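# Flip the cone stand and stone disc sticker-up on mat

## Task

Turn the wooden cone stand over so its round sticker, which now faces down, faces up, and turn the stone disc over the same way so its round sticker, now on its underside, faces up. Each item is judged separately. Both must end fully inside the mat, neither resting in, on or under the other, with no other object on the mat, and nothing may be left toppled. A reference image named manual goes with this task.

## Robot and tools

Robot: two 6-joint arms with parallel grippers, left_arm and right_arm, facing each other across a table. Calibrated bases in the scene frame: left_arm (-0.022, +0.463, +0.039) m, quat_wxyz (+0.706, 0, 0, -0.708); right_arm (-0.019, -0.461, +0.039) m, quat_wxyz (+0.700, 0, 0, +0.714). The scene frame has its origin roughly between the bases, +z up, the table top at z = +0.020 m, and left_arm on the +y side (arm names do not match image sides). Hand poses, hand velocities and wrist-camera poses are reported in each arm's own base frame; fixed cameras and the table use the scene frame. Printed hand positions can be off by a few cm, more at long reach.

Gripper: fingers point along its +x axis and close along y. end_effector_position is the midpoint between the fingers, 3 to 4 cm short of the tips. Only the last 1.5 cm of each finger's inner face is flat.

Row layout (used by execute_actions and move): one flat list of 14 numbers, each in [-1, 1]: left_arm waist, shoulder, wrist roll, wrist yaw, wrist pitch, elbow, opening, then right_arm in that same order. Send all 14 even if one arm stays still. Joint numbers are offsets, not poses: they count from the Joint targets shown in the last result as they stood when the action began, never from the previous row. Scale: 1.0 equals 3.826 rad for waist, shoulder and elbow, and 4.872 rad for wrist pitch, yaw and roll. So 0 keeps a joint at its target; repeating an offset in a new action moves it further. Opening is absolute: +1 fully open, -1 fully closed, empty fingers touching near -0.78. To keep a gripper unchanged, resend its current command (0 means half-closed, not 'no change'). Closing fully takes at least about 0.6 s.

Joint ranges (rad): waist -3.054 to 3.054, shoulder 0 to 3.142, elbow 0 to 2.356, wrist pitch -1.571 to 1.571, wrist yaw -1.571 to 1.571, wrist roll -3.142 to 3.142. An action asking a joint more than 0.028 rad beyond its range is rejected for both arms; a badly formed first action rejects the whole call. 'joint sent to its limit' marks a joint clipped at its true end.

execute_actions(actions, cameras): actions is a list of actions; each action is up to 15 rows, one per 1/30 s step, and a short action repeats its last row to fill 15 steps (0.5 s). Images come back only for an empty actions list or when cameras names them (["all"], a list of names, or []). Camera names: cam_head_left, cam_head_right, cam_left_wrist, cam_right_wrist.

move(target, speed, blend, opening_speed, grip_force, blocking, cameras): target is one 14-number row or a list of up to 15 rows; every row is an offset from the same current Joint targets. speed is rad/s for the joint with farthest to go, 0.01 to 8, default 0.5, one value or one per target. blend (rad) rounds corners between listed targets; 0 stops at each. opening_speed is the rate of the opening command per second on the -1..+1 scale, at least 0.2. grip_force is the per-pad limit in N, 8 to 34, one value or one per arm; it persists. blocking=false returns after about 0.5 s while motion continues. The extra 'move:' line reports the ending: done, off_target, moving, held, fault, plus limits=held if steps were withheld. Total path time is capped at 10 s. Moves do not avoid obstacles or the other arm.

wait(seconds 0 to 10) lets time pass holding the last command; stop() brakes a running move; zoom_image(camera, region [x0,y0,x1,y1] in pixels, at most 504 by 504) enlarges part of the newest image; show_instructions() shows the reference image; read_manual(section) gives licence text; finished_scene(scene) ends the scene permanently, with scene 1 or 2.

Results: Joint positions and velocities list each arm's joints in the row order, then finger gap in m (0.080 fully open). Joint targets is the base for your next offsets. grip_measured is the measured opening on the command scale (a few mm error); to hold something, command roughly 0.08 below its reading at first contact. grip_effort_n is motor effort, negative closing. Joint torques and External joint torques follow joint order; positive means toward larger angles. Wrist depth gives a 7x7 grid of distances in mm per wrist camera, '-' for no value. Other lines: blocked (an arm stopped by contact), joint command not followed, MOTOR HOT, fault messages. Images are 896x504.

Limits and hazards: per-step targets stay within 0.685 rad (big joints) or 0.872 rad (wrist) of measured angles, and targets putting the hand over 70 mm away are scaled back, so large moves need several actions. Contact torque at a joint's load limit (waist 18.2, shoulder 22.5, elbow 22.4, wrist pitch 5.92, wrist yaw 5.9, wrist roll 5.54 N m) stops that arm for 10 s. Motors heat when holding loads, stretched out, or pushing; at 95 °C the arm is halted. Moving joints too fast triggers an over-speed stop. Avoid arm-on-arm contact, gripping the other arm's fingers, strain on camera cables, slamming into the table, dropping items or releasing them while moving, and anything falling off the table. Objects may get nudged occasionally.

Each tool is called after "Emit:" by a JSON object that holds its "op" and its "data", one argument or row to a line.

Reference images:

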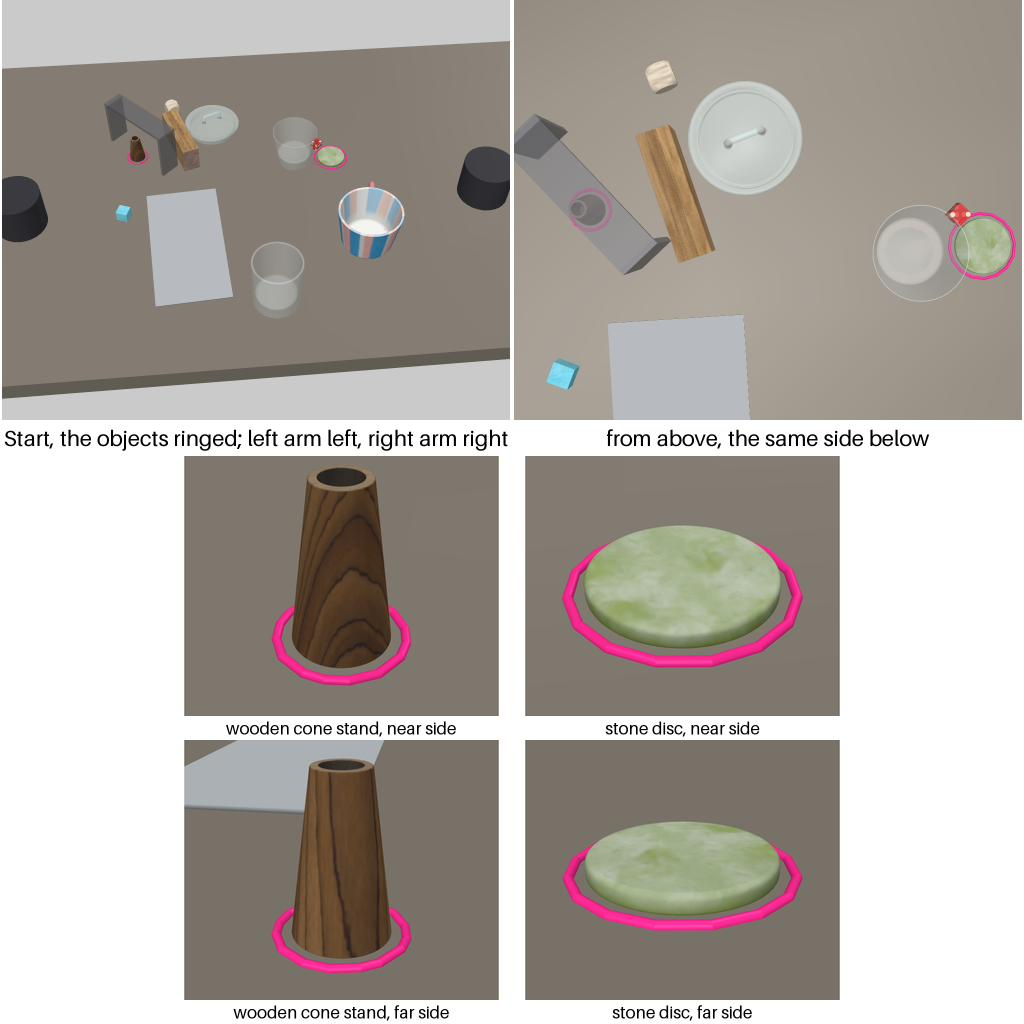

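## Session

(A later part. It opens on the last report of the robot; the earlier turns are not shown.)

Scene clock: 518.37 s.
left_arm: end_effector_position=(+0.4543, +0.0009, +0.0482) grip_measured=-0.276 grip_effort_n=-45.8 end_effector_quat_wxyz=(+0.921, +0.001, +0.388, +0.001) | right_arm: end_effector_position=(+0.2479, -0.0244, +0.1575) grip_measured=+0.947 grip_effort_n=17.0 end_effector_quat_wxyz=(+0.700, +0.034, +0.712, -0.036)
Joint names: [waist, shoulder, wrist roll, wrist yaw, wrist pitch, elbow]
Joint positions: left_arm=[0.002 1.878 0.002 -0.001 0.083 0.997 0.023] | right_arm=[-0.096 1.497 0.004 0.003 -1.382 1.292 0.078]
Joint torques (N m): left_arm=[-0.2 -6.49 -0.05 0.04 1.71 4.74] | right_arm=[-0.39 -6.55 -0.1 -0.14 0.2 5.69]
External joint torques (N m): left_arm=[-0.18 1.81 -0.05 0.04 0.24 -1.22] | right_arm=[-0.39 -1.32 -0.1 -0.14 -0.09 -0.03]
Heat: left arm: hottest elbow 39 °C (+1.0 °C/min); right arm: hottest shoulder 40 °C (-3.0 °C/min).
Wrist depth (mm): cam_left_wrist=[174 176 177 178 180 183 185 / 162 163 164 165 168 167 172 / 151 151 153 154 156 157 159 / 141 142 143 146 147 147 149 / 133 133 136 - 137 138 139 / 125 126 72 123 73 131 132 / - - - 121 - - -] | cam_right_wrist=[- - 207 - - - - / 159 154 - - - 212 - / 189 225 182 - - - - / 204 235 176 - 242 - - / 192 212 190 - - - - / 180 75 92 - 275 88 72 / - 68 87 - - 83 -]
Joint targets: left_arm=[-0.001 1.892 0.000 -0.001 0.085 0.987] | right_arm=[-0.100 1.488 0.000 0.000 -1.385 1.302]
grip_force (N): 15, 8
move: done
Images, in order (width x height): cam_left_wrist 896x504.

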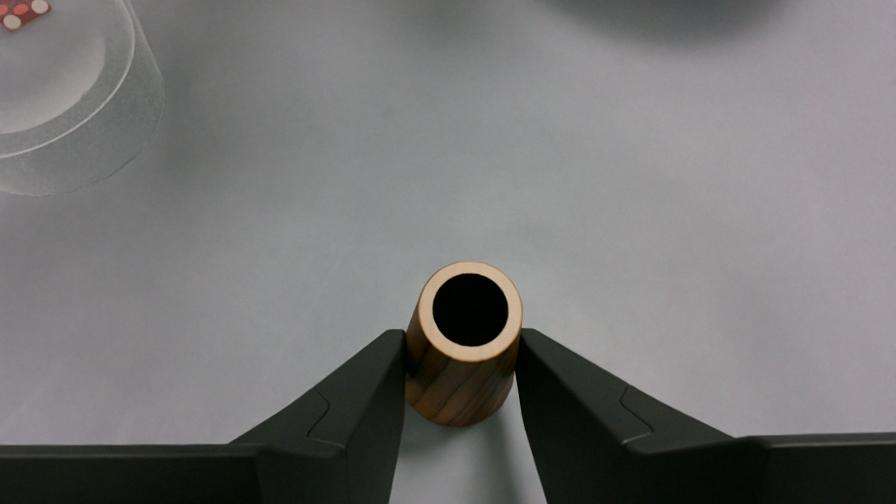

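Emit:
{"op": "move", "data": {
  "target": [
    [0,0,0,0,0,0,0.6,0,0,0,0,0,0,0.95],
    [0,-0.1017,0,0,-0.0556,-0.0308,0.6,0,0,0,0,0,0,0.95],
    [0.167,-0.3348,0,0,-0.2297,-0.0332,0.6,0,0,0,0,0,0,0.95]
  ],
  "speed": [0.5,0.5,1.2],
  "opening_speed": 0.6,
  "blend": [0,0.1,0],
  "cameras": ["cam_head_left","cam_right_wrist","cam_left_wrist"]
}}

Emit:
{"op": "zoom_image", "data": {
  "camera": "cam_head_left",
  "region": [340, 170, 590, 340]
}}

Scene clock: 532.20 s.
left_arm: end_effector_position=(+0.1462, +0.1079, +0.2219) grip_measured=+0.597 grip_effort_n=14.7 end_effector_quat_wxyz=(+0.879, -0.118, +0.361, +0.289) | right_arm: end_effector_position=(+0.2479, -0.0244, +0.1575) grip_measured=+0.947 grip_effort_n=17.0 end_effector_quat_wxyz=(+0.700, +0.034, +0.712, -0.036)
Joint names: [waist, shoulder, wrist roll, wrist yaw, wrist pitch, elbow]
Joint positions: left_arm=[0.636 0.615 0.002 0 -1.033 0.868 0.062] | right_arm=[-0.096 1.497 0.004 0.003 -1.382 1.292 0.078]
Joint torques (N m): left_arm=[0.27 -0.31 -0.05 0.02 1.55 5.4] | right_arm=[-0.44 -6.54 -0.12 -0.18 0.18 5.69]
External joint torques (N m): left_arm=[0.26 -0.35 -0.05 0.02 0.06 -0.93] | right_arm=[-0.43 -1.37 -0.12 -0.18 -0.14 -0.06]
Heat: left arm: hottest elbow 38 °C (+0.0 °C/min); right arm: hottest shoulder 39 °C (-4.1 °C/min).
Wrist depth (mm): cam_left_wrist=[878 422 431 - 447 445 461 / 383 399 398 398 407 415 418 / 362 361 246 251 368 384 - / 339 340 238 237 239 350 356 / 314 321 317 325 326 328 330 / 301 - 107 305 - 82 310 / - - 282 285 285 - -] | cam_right_wrist=[- - - 207 - - - / 160 - - - - - - / 189 224 185 - 229 - - / 204 234 177 - - 241 - / 192 212 166 - - - - / 180 75 88 - 272 88 73 / - 68 93 - - 83 -]
Joint targets: left_arm=[0.639 0.611 0.000 -0.001 -1.034 0.860] | right_arm=[-0.100 1.488 0.000 0.000 -1.385 1.302]
grip_force (N): 15, 8
move: done
Images, in order (width x height): cam_head_left 896x504, cam_left_wrist 896x504, cam_right_wrist 896x504.

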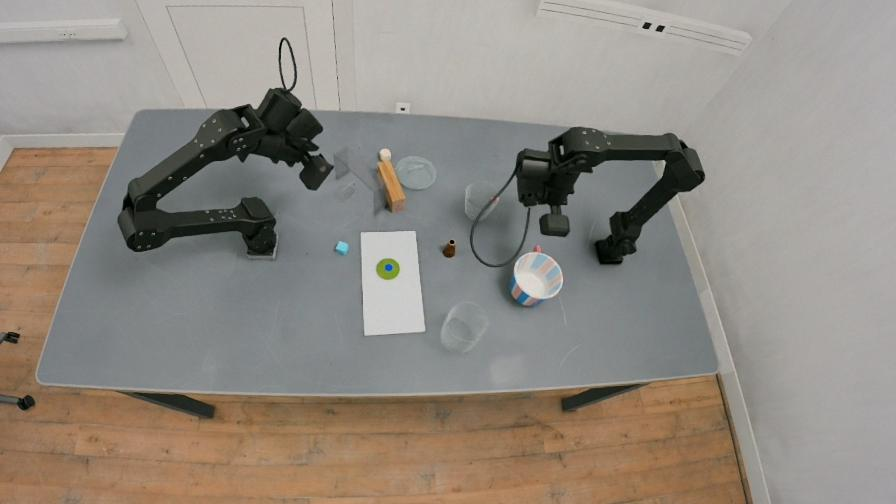

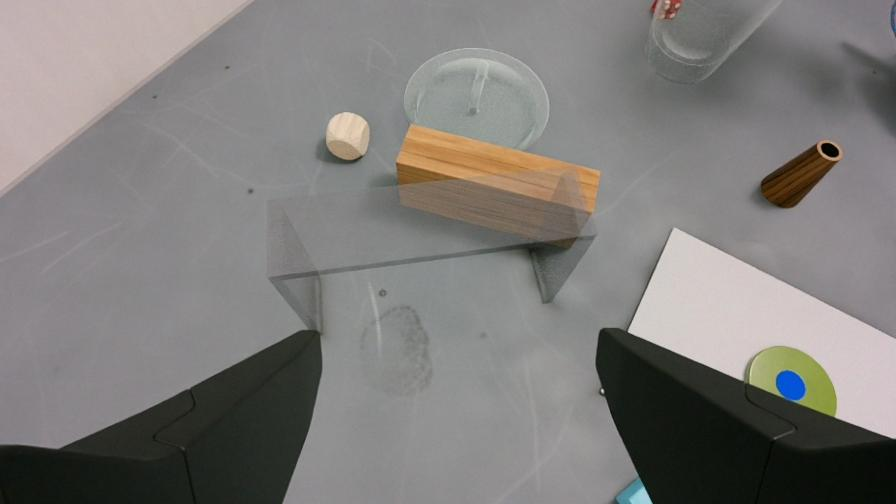

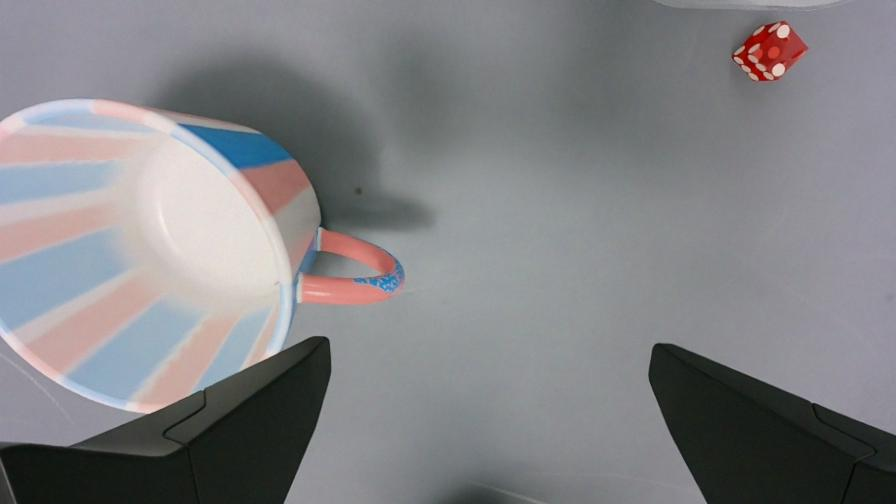

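Scaled by 2.016 from the camera's 896x504 image, which has a finer 1280x720 frame.

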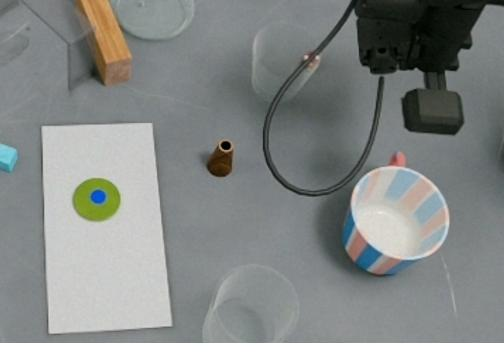

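Emit:
{"op": "move", "data": {
  "target": [0,0,0,0,0,0,0.6,0.0209,0.1657,0,0,0.0016,0.1635,0.6],
  "speed": 0.9,
  "cameras": ["cam_right_wrist"]
}}

Scene clock: 544.93 s.
left_arm: end_effector_position=(+0.1462, +0.1079, +0.2219) grip_measured=+0.597 grip_effort_n=14.7 end_effector_quat_wxyz=(+0.879, -0.118, +0.361, +0.289) | right_arm: end_effector_position=(+0.4077, -0.0094, +0.1249) grip_measured=+0.603 grip_effort_n=-15.1 end_effector_quat_wxyz=(+0.708, +0.008, +0.706, -0.010)
Joint names: [waist, shoulder, wrist roll, wrist yaw, wrist pitch, elbow]
Joint positions: left_arm=[0.636 0.615 0.002 0 -1.033 0.868 0.062] | right_arm=[-0.022 2.108 0.004 0.003 -1.377 1.918 0.062]
Joint torques (N m): left_arm=[0.25 -0.28 -0.05 0.02 1.55 5.41] | right_arm=[0.21 -8.1 -0.11 -0.17 0.39 5.78]
External joint torques (N m): left_arm=[0.25 -0.38 -0.05 0.01 0.08 -0.84] | right_arm=[0.21 1.64 -0.11 -0.17 0.03 -0.02]
Heat: left arm: hottest elbow 37 °C (-2.0 °C/min); right arm: hottest shoulder 38 °C (-5.0 °C/min).
Wrist depth (mm): cam_left_wrist=[- - 430 - 447 433 - / - 401 399 403 407 411 - / 362 363 362 252 309 383 - / 336 340 233 240 343 347 - / 316 322 320 328 326 329 331 / 300 - 299 306 297 82 310 / - - 286 283 288 - -] | cam_right_wrist=[- - - - - 171 - / - 179 181 - - 179 - / - - - 194 - - - / - - - - - - 200 / - - - - - 213 - / - - 83 - - 87 223 / - - 77 - - 87 -]
Joint targets: left_arm=[0.639 0.611 0.000 -0.001 -1.034 0.860] | right_arm=[-0.020 2.122 0.000 0.000 -1.377 1.927]
grip_force (N): 15, 8
move: done
Images, in order (width x height): cam_right_wrist 896x504.

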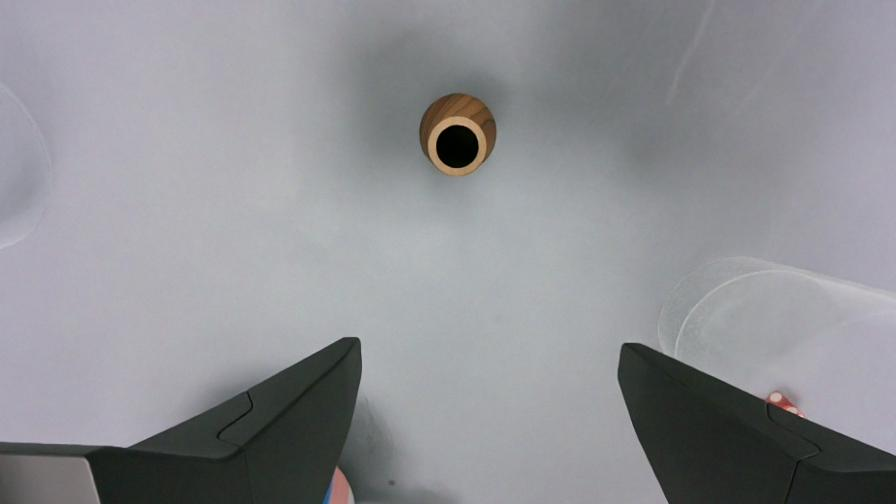

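Emit:
{"op": "move", "data": {
  "target": [
    [0,0,0,0,0,0,0.6,0.0047,0.0591,0,0,-0.0179,0.0821,0.6],
    [0,0,0,0,0,0,0.6,0.0047,0.0560,0,0,0.0110,0.0423,0.6]
  ],
  "speed": [0.4,0.2],
  "cameras": ["cam_right_wrist"]
}}

Scene clock: 558.40 s.
left_arm: end_effector_position=(+0.1462, +0.1079, +0.2219) grip_measured=+0.597 grip_effort_n=15.1 end_effector_quat_wxyz=(+0.879, -0.118, +0.361, +0.289) | right_arm: end_effector_position=(+0.4568, -0.0028, +0.0785) grip_measured=+0.603 grip_effort_n=-15.1 end_effector_quat_wxyz=(+0.711, +0.002, +0.703, -0.004)
Joint names: [waist, shoulder, wrist roll, wrist yaw, wrist pitch, elbow]
Joint positions: left_arm=[0.636 0.615 0.002 0 -1.033 0.868 0.062] | right_arm=[-0.005 2.331 0.004 0.003 -1.326 2.098 0.062]
Joint torques (N m): left_arm=[0.24 -0.29 -0.05 0.01 1.55 5.41] | right_arm=[0.25 -10.66 -0.12 -0.17 0.55 3.94]
External joint torques (N m): left_arm=[0.23 -0.38 -0.06 0.01 0.08 -0.84] | right_arm=[0.19 0.52 -0.12 -0.17 0.19 -1.88]
Heat: left arm: hottest elbow 36 °C (-3.0 °C/min); right arm: hottest shoulder 38 °C (-5.1 °C/min).
Wrist depth (mm): cam_left_wrist=[- - 417 449 444 434 262 / - 393 412 405 407 410 303 / 373 366 244 251 368 382 375 / 331 344 232 240 345 352 368 / 322 319 320 326 327 327 329 / - - 296 - 299 82 309 / - - 285 283 286 - -] | cam_right_wrist=[129 127 126 126 126 - 125 / - - - - - 134 - / - 148 142 - - - - / - 150 154 137 - - - / - 161 162 109 159 - - / - - 83 109 104 - 166 / - - 76 - - 87 -]
Joint targets: left_arm=[0.639 0.611 0.000 -0.001 -1.034 0.860] | right_arm=[-0.002 2.336 0.000 0.000 -1.323 2.089]
grip_force (N): 15, 8
move: done
Images, in order (width x height): cam_right_wrist 896x504.

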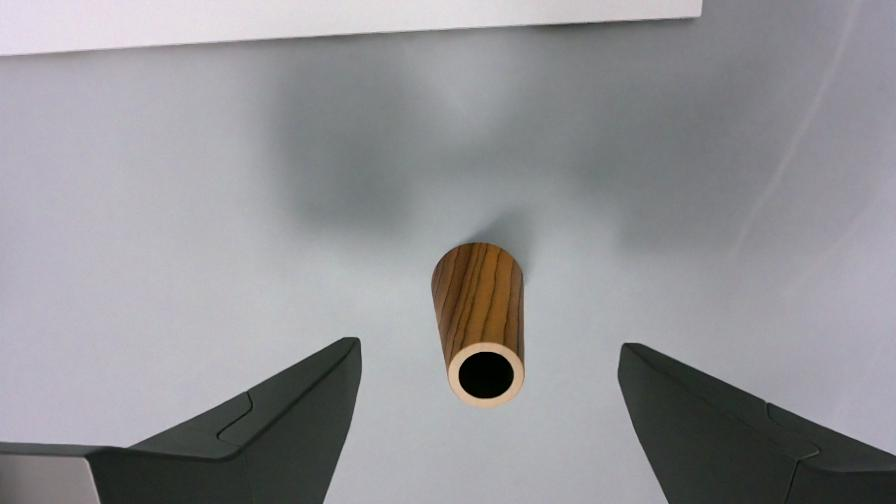

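Emit:
{"op": "move", "data": {
  "target": [0,0,0,0,0,0,0.6,0,0,0,0,0,0,-0.8],
  "opening_speed": 0.7,
  "grip_force": [15,14],
  "cameras": ["cam_right_wrist"]
}}

Scene clock: 567.87 s.
left_arm: end_effector_position=(+0.1462, +0.1079, +0.2219) grip_measured=+0.597 grip_effort_n=15.1 end_effector_quat_wxyz=(+0.879, -0.118, +0.361, +0.289) | right_arm: end_effector_position=(+0.4568, -0.0028, +0.0785) grip_measured=-0.429 grip_effort_n=-42.6 end_effector_quat_wxyz=(+0.711, +0.002, +0.703, -0.004)
Joint names: [waist, shoulder, wrist roll, wrist yaw, wrist pitch, elbow]
Joint positions: left_arm=[0.636 0.615 0.002 0 -1.033 0.868 0.062] | right_arm=[-0.005 2.331 0.004 0.003 -1.326 2.098 0.016]
Joint torques (N m): left_arm=[0.25 -0.3 -0.04 0.01 1.55 5.43] | right_arm=[0.32 -10.38 -0.13 -0.2 0.54 3.79]
External joint torques (N m): left_arm=[0.24 -0.33 -0.05 0.02 0.06 -0.9] | right_arm=[0.34 0.49 -0.13 -0.2 0.2 -1.86]
Heat: left arm: hottest elbow 36 °C (-4.0 °C/min); right arm: hottest shoulder 40 °C (-1.0 °C/min).
Wrist depth (mm): cam_left_wrist=[- 421 425 443 - 458 262 / - 396 404 399 - - 276 / - 360 367 252 316 378 385 / 354 342 233 239 334 352 - / 314 320 328 332 325 328 331 / 300 - 295 302 302 82 308 / - - 287 287 288 - -] | cam_right_wrist=[128 128 127 126 124 - - / - 141 - - - - - / 148 - 145 144 - 142 - / - - 152 144 - - - / - - - 108 - - - / - 171 - 91 83 - - / - - - - 75 - -]
Joint targets: left_arm=[0.639 0.611 0.000 -0.001 -1.034 0.860] | right_arm=[-0.002 2.336 0.000 0.000 -1.323 2.089]
grip_force (N): 15, 14
move: done
Images, in order (width x height): cam_right_wrist 896x504.

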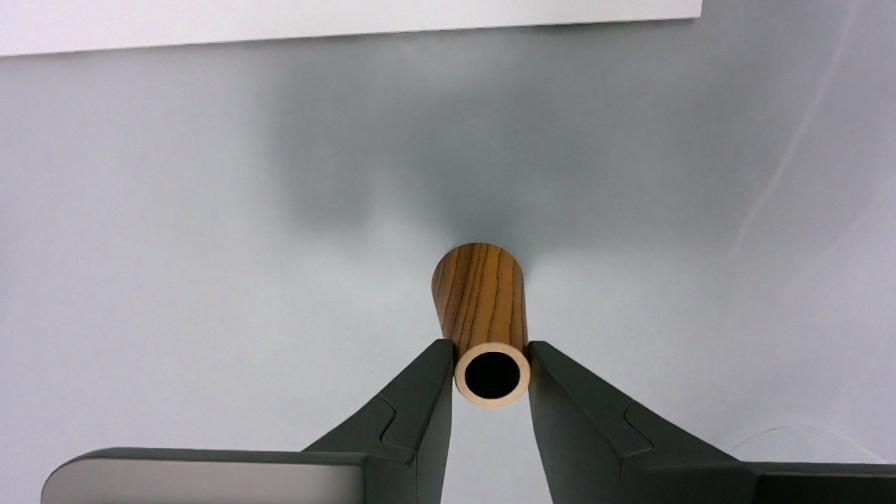

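Emit:
{"op": "move", "data": {
  "target": [
    [0,0,0,0,0,0,0.6,0,0.0031,0,0,-0.0289,0.0397,-0.8],
    [0,0,0,0,0,0,0.6,0,-0.1711,0,0,0.2769,-0.2964,-0.8]
  ],
  "speed": [0.3,0.7],
  "blend": [0.05,0],
  "cameras": ["all"]
}}

Scene clock: 590.33 s.
left_arm: end_effector_position=(+0.1462, +0.1079, +0.2219) grip_measured=+0.597 grip_effort_n=15.1 end_effector_quat_wxyz=(+0.879, -0.118, +0.361, +0.289) | right_arm: end_effector_position=(+0.4408, -0.0027, +0.1041) grip_measured=-0.429 grip_effort_n=-42.6 end_effector_quat_wxyz=(+0.938, +0.002, +0.348, -0.005)
Joint names: [waist, shoulder, wrist roll, wrist yaw, wrist pitch, elbow]
Joint positions: left_arm=[0.636 0.615 0.002 0 -1.033 0.868 0.062] | right_arm=[-0.005 1.696 0.004 0.003 0.022 0.964 0.016]
Joint torques (N m): left_arm=[0.26 -0.29 -0.05 0.01 1.54 5.41] | right_arm=[0.28 -8.96 -0.13 -0.17 1.57 4.33]
External joint torques (N m): left_arm=[0.26 -0.34 -0.05 0.01 0.05 -0.91] | right_arm=[0.28 -1.72 -0.13 -0.17 0.06 -1.97]
Heat: left arm: hottest elbow 36 °C (-2.0 °C/min); right arm: hottest shoulder 42 °C (+3.0 °C/min).
Wrist depth (mm): cam_left_wrist=[- 426 432 - - - 445 / - 397 402 406 399 411 418 / 359 372 243 251 315 390 392 / 343 - 233 239 339 344 - / 313 - 318 330 324 326 336 / - - 299 303 300 82 305 / - - 282 287 - - -] | cam_right_wrist=[- 323 - 303 - 211 214 / 285 274 271 271 269 223 200 / 240 245 243 243 242 219 221 / 222 223 221 225 221 - - / - - - 108 - - - / - 191 - 91 83 - - / - - - - 75 - -]
Joint targets: left_arm=[0.639 0.611 0.000 -0.001 -1.034 0.860] | right_arm=[-0.002 1.681 0.000 0.000 0.026 0.955]
grip_force (N): 15, 14
move: done

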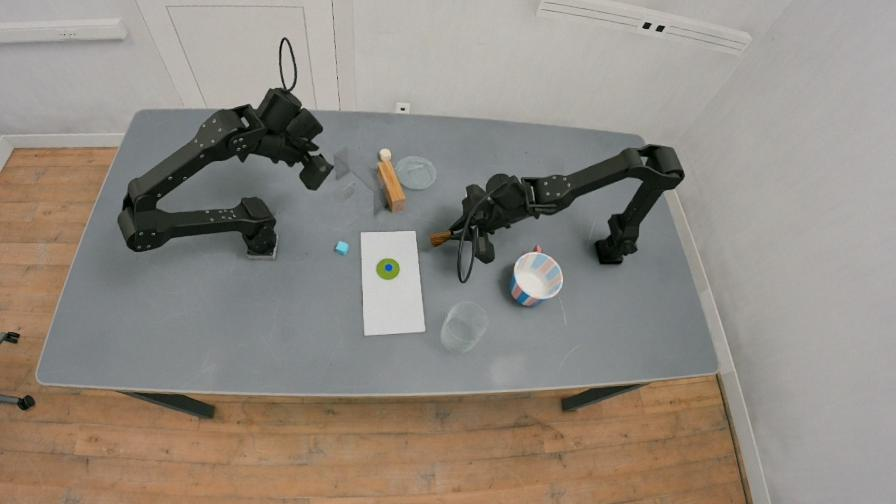

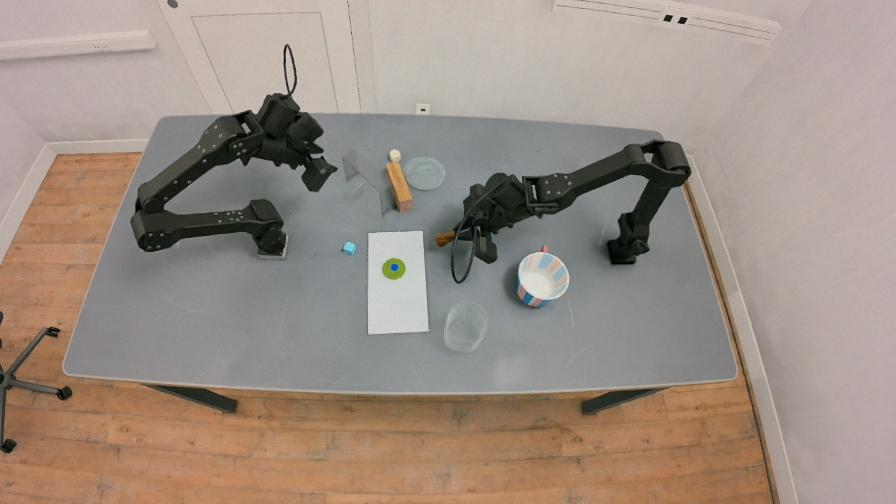

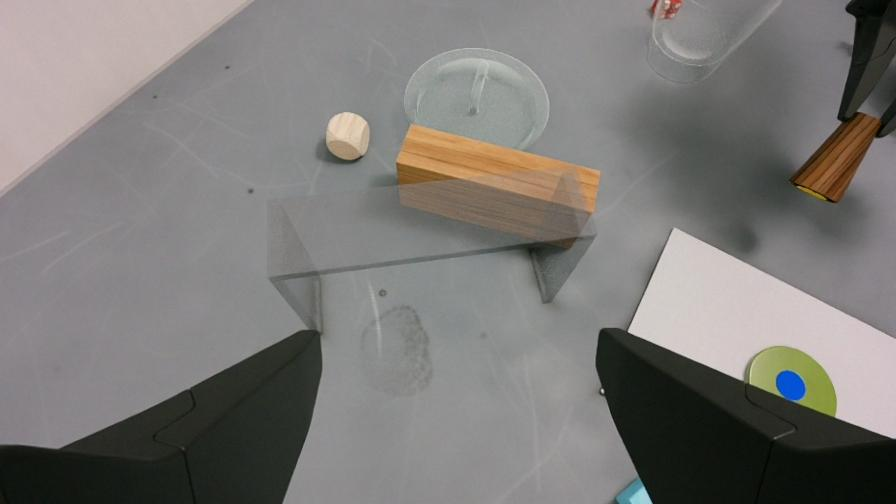

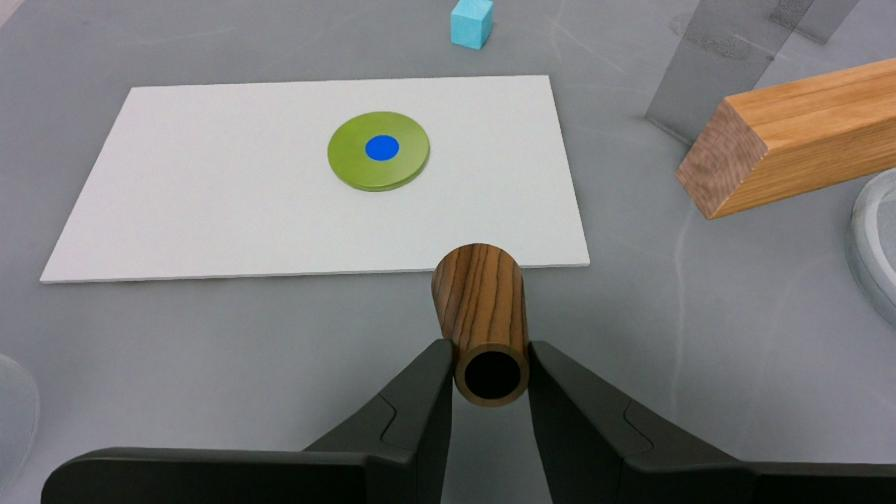

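Emit:
{"op": "move", "data": {
  "target": [0,0,0,0,0,0,0.6,0,0.0222,0,0,0.0334,-0.0204,-0.5],
  "speed": 0.25,
  "grip_force": [15,8],
  "cameras": ["cam_right_wrist"]
}}

Emit:
{"op": "move", "data": {
  "target": [0,0,0,0,0,0,0.6,0,0.015,0,0,0.0178,-0.0077,-0.5],
  "speed": 0.1,
  "cameras": ["cam_right_wrist","cam_left_wrist"]
}}

Emit:
{"op": "zoom_image", "data": {
  "camera": "cam_left_wrist",
  "region": [646, 0, 896, 250]
}}

Scene clock: 601.10 s.
left_arm: end_effector_position=(+0.1462, +0.1079, +0.2219) grip_measured=+0.597 grip_effort_n=15.1 end_effector_quat_wxyz=(+0.879, -0.118, +0.361, +0.289) | right_arm: end_effector_position=(+0.4409, -0.0027, +0.0759) grip_measured=-0.429 grip_effort_n=-30.5 end_effector_quat_wxyz=(+0.942, +0.002, +0.337, -0.005)
Joint names: [waist, shoulder, wrist roll, wrist yaw, wrist pitch, elbow]
Joint positions: left_arm=[0.636 0.615 0.002 0 -1.033 0.868 0.062] | right_arm=[-0.005 1.755 0.004 0.003 0.184 0.884 0.016]
Joint torques (N m): left_arm=[0.24 -0.29 -0.05 0.01 1.55 5.41] | right_arm=[0.23 -6.08 -0.13 -0.17 1.59 4.1]
External joint torques (N m): left_arm=[0.24 -0.37 -0.06 0.01 0.08 -0.85] | right_arm=[0.23 1.19 -0.14 -0.17 0.08 -1.77]
Heat: left arm: hottest elbow 36 °C (-1.0 °C/min); right arm: hottest shoulder 44 °C (+6.1 °C/min).
Wrist depth (mm): cam_left_wrist=[- 1097 - 425 450 455 300 / - 372 392 412 411 414 319 / 361 367 364 251 314 383 383 / 344 344 233 239 241 347 359 / - 313 320 322 324 330 330 / - - 298 305 299 82 309 / - - 284 285 287 - -] | cam_right_wrist=[- - - 264 - 210 186 / 241 241 234 240 240 222 178 / 214 213 214 213 215 207 210 / 196 197 195 196 195 - - / - - 181 108 176 - - / - - - 105 94 164 - / - - - 151 75 - -]
Joint targets: left_arm=[0.639 0.611 0.000 -0.001 -1.034 0.860] | right_arm=[-0.002 1.766 0.000 0.000 0.189 0.877]
grip_force (N): 15, 8
move: done
Images, in order (width x height): cam_right_wrist 896x504.

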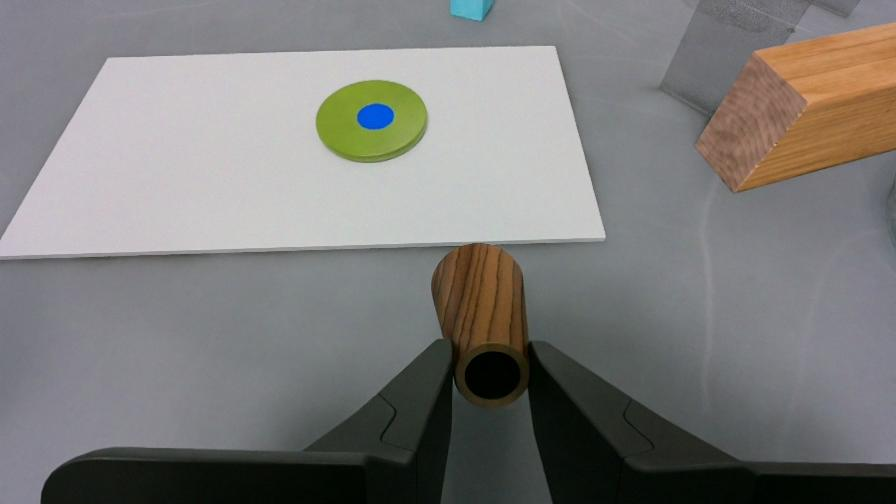

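Scene clock: 602.33 s.
left_arm: end_effector_position=(+0.1462, +0.1079, +0.2219) grip_measured=+0.597 grip_effort_n=14.7 end_effector_quat_wxyz=(+0.879, -0.118, +0.361, +0.289) | right_arm: end_effector_position=(+0.4498, -0.0008, +0.0724) grip_measured=-0.429 grip_effort_n=-30.5 end_effector_quat_wxyz=(+0.950, -0.005, +0.314, +0.000)
Joint names: [waist, shoulder, wrist roll, wrist yaw, wrist pitch, elbow]
Joint positions: left_arm=[0.636 0.615 0.002 0 -1.033 0.868 0.062] | right_arm=[-0.001 1.794 -0.01 0.003 0.282 0.874 0.016]
Joint torques (N m): left_arm=[0.26 -0.31 -0.05 0.02 1.55 5.41] | right_arm=[-0.15 -4.2 0.28 -0.19 0.93 2.33]
External joint torques (N m): left_arm=[0.26 -0.41 -0.05 0.01 0.07 -0.86] | right_arm=[-0.1 3.33 0.28 -0.19 -0.64 -3.5]
Heat: left arm: hottest elbow 36 °C (-1.0 °C/min); right arm: hottest shoulder 43 °C (+5.1 °C/min).
Wrist depth (mm): cam_left_wrist=[- - 443 441 442 - 307 / - - 386 399 409 - 322 / 358 348 370 251 315 378 384 / 338 340 233 239 243 354 365 / 319 328 317 319 321 327 321 / 299 - 298 309 299 82 309 / - - 285 286 290 - -] | cam_right_wrist=[306 - - 295 306 205 189 / - 254 255 255 252 222 178 / 221 221 220 221 222 209 188 / 201 196 197 198 198 - - / - 179 - 114 - - - / - - 159 91 84 - - / - - - - 75 - -]
Joint targets: left_arm=[0.639 0.611 0.000 -0.001 -1.034 0.860] | right_arm=[-0.002 1.823 0.000 0.000 0.275 0.847]
grip_force (N): 15, 8
move: done
Images, in order (width x height): cam_left_wrist 896x504, cam_right_wrist 896x504.

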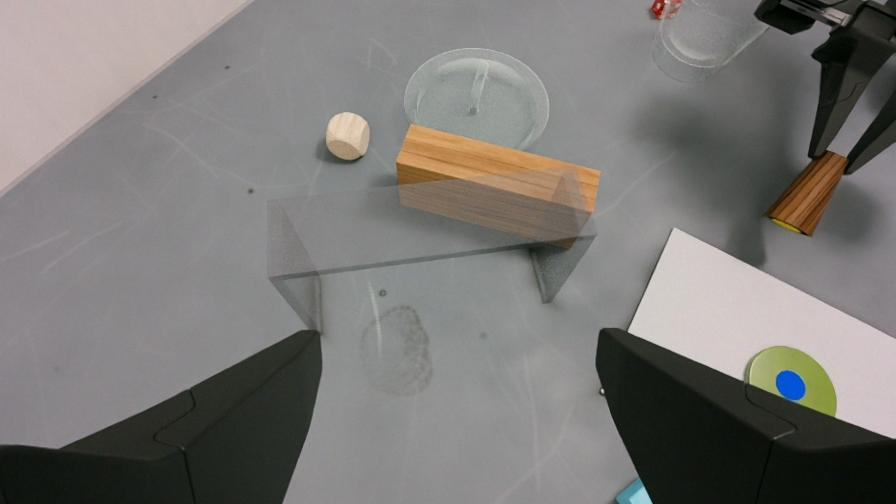

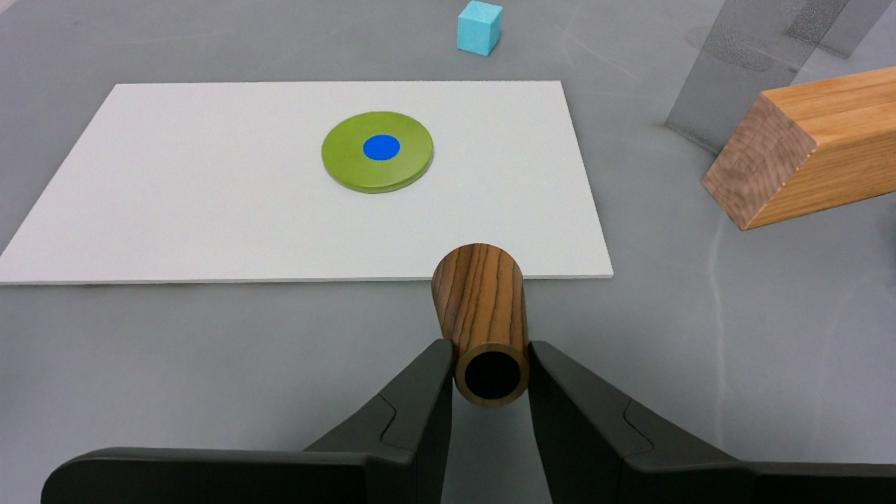

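Scaled by 2.016 from the camera's 896x504 image, which has a finer 1280x720 frame.

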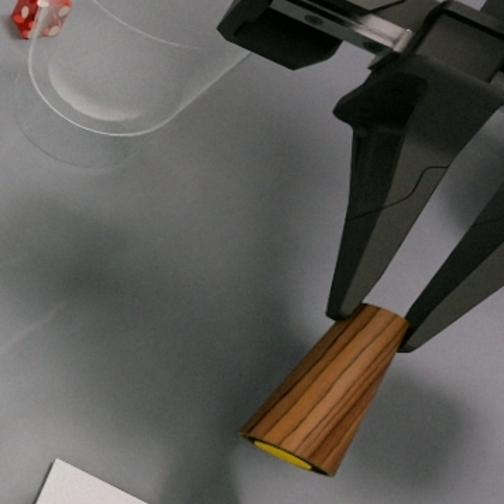

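Emit:
{"op": "move", "data": {
  "target": [0,0,0,0,0,0,0.6,0,0,0,0,0,0,-0.43],
  "opening_speed": 0.2,
  "cameras": ["cam_right_wrist","cam_left_wrist"]
}}

Emit:
{"op": "zoom_image", "data": {
  "camera": "cam_left_wrist",
  "region": [646, 0, 896, 250]
}}

Scene clock: 608.47 s.
left_arm: end_effector_position=(+0.1462, +0.1079, +0.2219) grip_measured=+0.597 grip_effort_n=15.1 end_effector_quat_wxyz=(+0.879, -0.118, +0.361, +0.289) | right_arm: end_effector_position=(+0.4499, -0.0008, +0.0723) grip_measured=-0.427 grip_effort_n=-18.8 end_effector_quat_wxyz=(+0.950, -0.005, +0.314, +0.000)
Joint names: [waist, shoulder, wrist roll, wrist yaw, wrist pitch, elbow]
Joint positions: left_arm=[0.636 0.615 0.002 0 -1.033 0.868 0.062] | right_arm=[-0.001 1.794 -0.01 0.003 0.283 0.874 0.016]
Joint torques (N m): left_arm=[0.23 -0.28 -0.05 0.01 1.54 5.41] | right_arm=[-0.09 -4.26 0.29 -0.17 0.9 2.41]
External joint torques (N m): left_arm=[0.24 -0.32 -0.06 0 0.05 -0.94] | right_arm=[-0.1 3.27 0.29 -0.17 -0.68 -3.42]
Heat: left arm: hottest elbow 36 °C (-1.0 °C/min); right arm: hottest shoulder 42 °C (+4.0 °C/min).
Wrist depth (mm): cam_left_wrist=[- - - - 448 - 306 / - 393 398 - - - 311 / 362 365 248 251 309 382 - / 337 341 233 238 345 351 - / 316 316 321 326 329 328 328 / 300 - 299 304 297 82 308 / - - 273 278 287 - -] | cam_right_wrist=[- - 294 289 304 203 187 / - 254 255 255 261 222 179 / 221 221 220 220 225 206 188 / 201 196 197 198 199 - - / - - 177 110 184 - - / - - - 90 83 164 - / - - - - 75 - -]
Joint targets: left_arm=[0.639 0.611 0.000 -0.001 -1.034 0.860] | right_arm=[-0.002 1.824 0.000 0.000 0.275 0.848]
grip_force (N): 15, 8
move: done
Images, in order (width x height): cam_left_wrist 896x504, cam_right_wrist 896x504.

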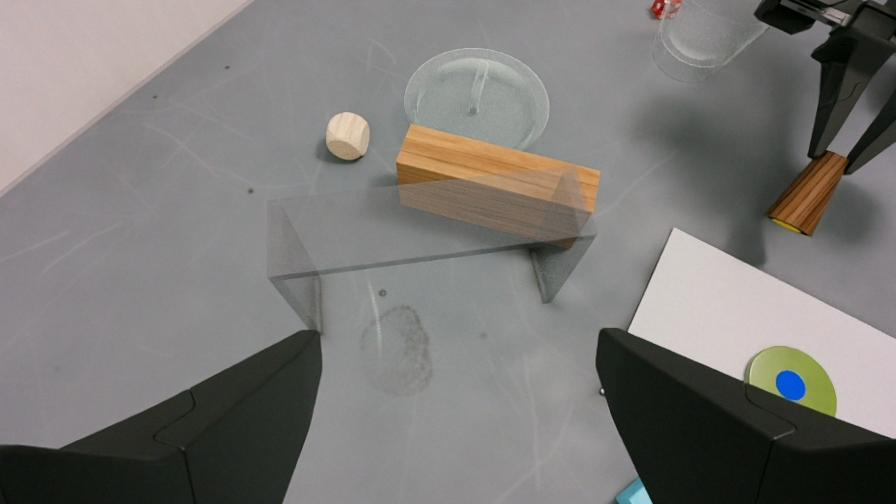

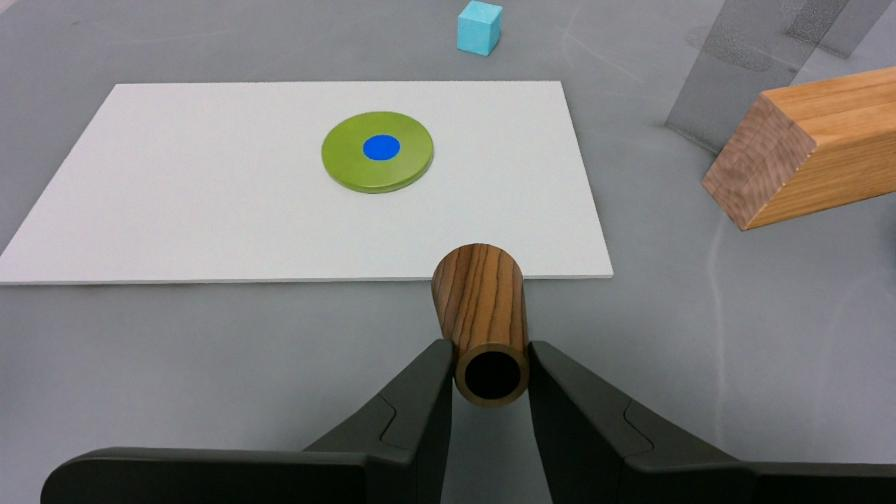

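Scaled by 2.016 from the camera's 896x504 image, which has a finer 1280x720 frame.

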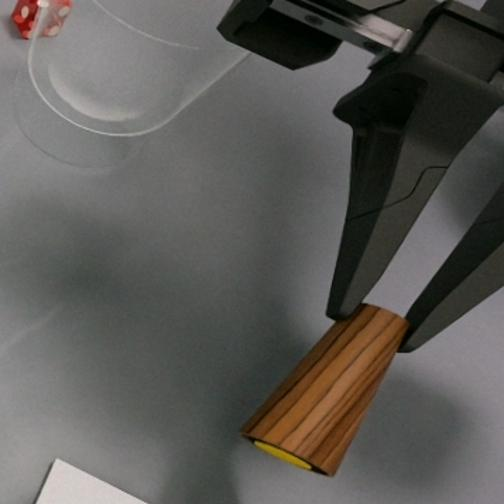

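Emit:
{"op": "move", "data": {
  "target": [0,0,0,0,0,0,0.6,0,-0.0374,0,0,-0.0511,0.0280,-0.6],
  "speed": 0.3,
  "cameras": ["cam_head_left","cam_head_right"]
}}

Emit:
{"op": "zoom_image", "data": {
  "camera": "cam_head_left",
  "region": [400, 140, 690, 350]
}}

Scene clock: 615.50 s.
left_arm: end_effector_position=(+0.1462, +0.1079, +0.2219) grip_measured=+0.597 grip_effort_n=14.7 end_effector_quat_wxyz=(+0.879, -0.118, +0.361, +0.289) | right_arm: end_effector_position=(+0.4365, -0.0008, +0.0990) grip_measured=-0.426 grip_effort_n=-30.5 end_effector_quat_wxyz=(+0.936, -0.004, +0.352, -0.001)
Joint names: [waist, shoulder, wrist roll, wrist yaw, wrist pitch, elbow]
Joint positions: left_arm=[0.636 0.615 0.002 0 -1.033 0.868 0.062] | right_arm=[0 1.693 -0.007 0.004 0.027 0.945 0.016]
Joint torques (N m): left_arm=[0.22 -0.3 -0.04 0 1.54 5.41] | right_arm=[-0.13 -8.69 0.24 -0.21 1.27 6.2]
External joint torques (N m): left_arm=[0.23 -0.36 -0.05 0 0.06 -0.9] | right_arm=[-0.13 -1.48 0.24 -0.21 -0.25 -0.07]
Heat: left arm: hottest elbow 36 °C (-1.0 °C/min); right arm: hottest shoulder 41 °C (+3.0 °C/min).
Wrist depth (mm): cam_left_wrist=[- - - 442 445 444 438 / - 393 398 - 411 408 - / - - 366 251 314 380 380 / 339 339 232 238 342 351 359 / 314 - 314 321 329 328 329 / 300 - 299 305 297 82 310 / - - 275 286 288 - -] | cam_right_wrist=[- 300 - 284 - 215 207 / 266 264 263 263 264 232 197 / 236 237 236 236 237 223 226 / 220 214 218 218 221 - - / - - - 108 - - - / - - - 91 83 - - / - - - - 75 - -]
Joint targets: left_arm=[0.639 0.611 0.000 -0.001 -1.034 0.860] | right_arm=[-0.002 1.680 0.000 0.000 0.026 0.955]
grip_force (N): 15, 8
move: done
Images, in order (width x height): cam_head_left 896x504, cam_head_right 896x504.

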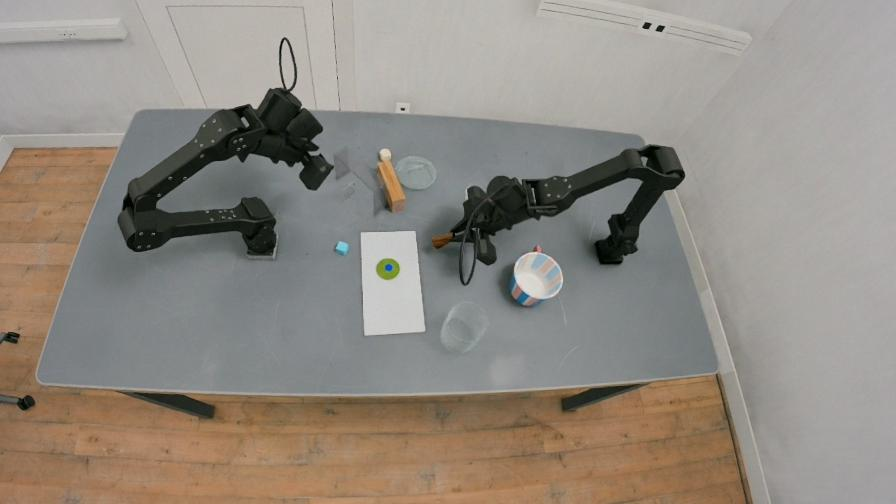

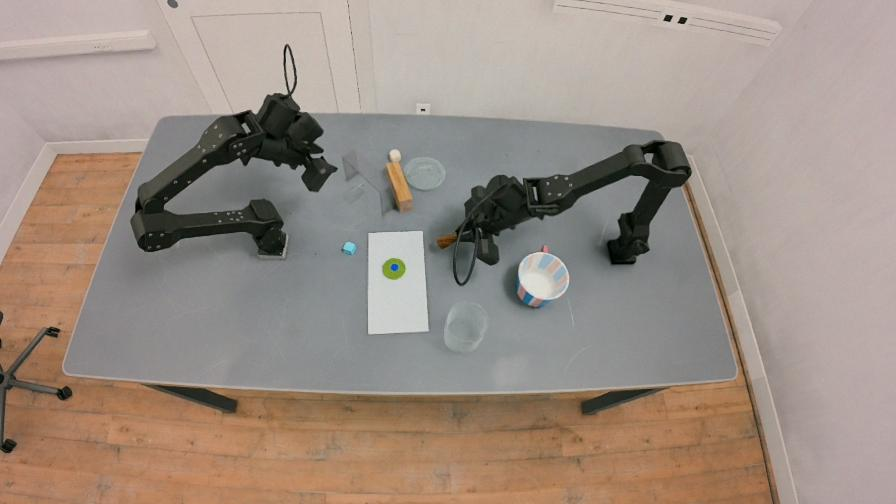

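Scaled by 1.738 from the camera's 896x504 image, which has a finer 1280x720 frame.

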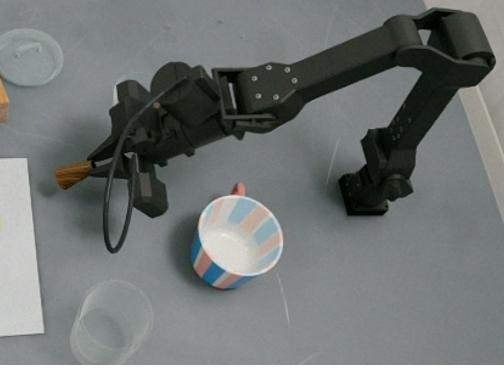

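Emit:
{"op": "move", "data": {
  "target": [
    [0,0,0,0,0,0,0.6,0.0267,0.0143,0,0,-0.0018,0.0164,-0.6],
    [0,0,0,0,0,0,0.6,0.0267,0.0355,0,0,0.0306,-0.0037,-0.6]
  ],
  "speed": [0.3,0.2],
  "cameras": ["cam_right_wrist","cam_left_wrist"]
}}

Emit:
{"op": "zoom_image", "data": {
  "camera": "cam_left_wrist",
  "region": [646, 0, 896, 300]
}}

Scene clock: 629.23 s.
left_arm: end_effector_position=(+0.1462, +0.1079, +0.2219) grip_measured=+0.597 grip_effort_n=14.7 end_effector_quat_wxyz=(+0.879, -0.118, +0.361, +0.289) | right_arm: end_effector_position=(+0.4537, +0.0445, +0.0761) grip_measured=-0.426 grip_effort_n=-30.5 end_effector_quat_wxyz=(+0.941, -0.021, +0.336, +0.046)
Joint names: [waist, shoulder, wrist roll, wrist yaw, wrist pitch, elbow]
Joint positions: left_arm=[0.636 0.615 0.002 0 -1.033 0.868 0.062] | right_arm=[0.099 1.805 -0.007 0.003 0.171 0.948 0.016]
Joint torques (N m): left_arm=[0.24 -0.3 -0.04 0.01 1.55 5.42] | right_arm=[0.06 -6.57 0.21 -0.18 1.6 4.11]
External joint torques (N m): left_arm=[0.26 -0.35 -0.05 0.01 0.08 -0.86] | right_arm=[0.06 1.23 0.2 -0.18 0.06 -1.87]
Heat: left arm: hottest wrist pitch 36 °C (+0.0 °C/min); right arm: hottest shoulder 40 °C (+0.0 °C/min).
Wrist depth (mm): cam_left_wrist=[- 433 424 439 432 - 296 / - 398 393 405 409 414 412 / 364 354 368 315 309 386 390 / 336 342 234 238 245 349 361 / 315 320 318 325 329 331 329 / 300 - 108 306 304 82 309 / - - 283 286 - - -] | cam_right_wrist=[- 279 267 277 275 - - / - 238 238 238 240 238 205 / - 212 212 210 212 214 205 / - 195 194 191 192 192 192 / - - - 108 - - 180 / - - 165 91 83 - 160 / - - - 145 75 - -]
Joint targets: left_arm=[0.639 0.611 0.000 -0.001 -1.034 0.860] | right_arm=[0.100 1.817 0.000 0.000 0.175 0.941]
grip_force (N): 15, 8
move: done
Images, in order (width x height): cam_left_wrist 896x504, cam_right_wrist 896x504.

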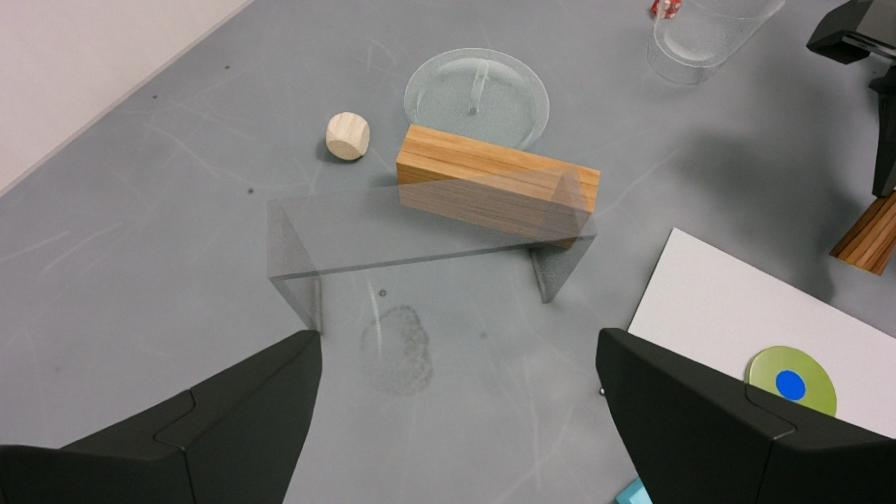

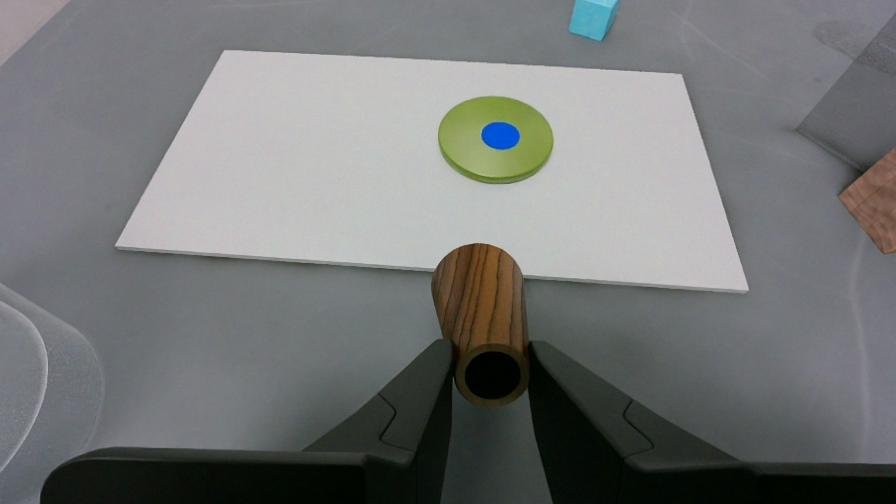

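Scaled by 1.680 from the camera's 896x504 image, which has a finer 1280x720 frame.

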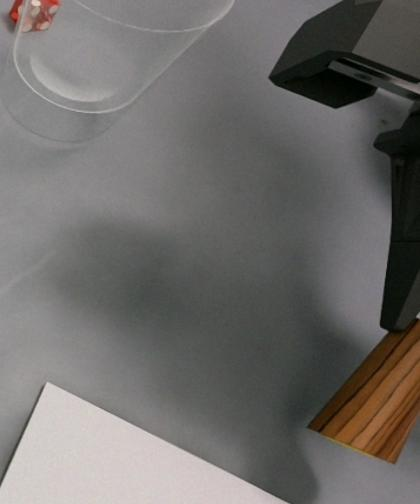

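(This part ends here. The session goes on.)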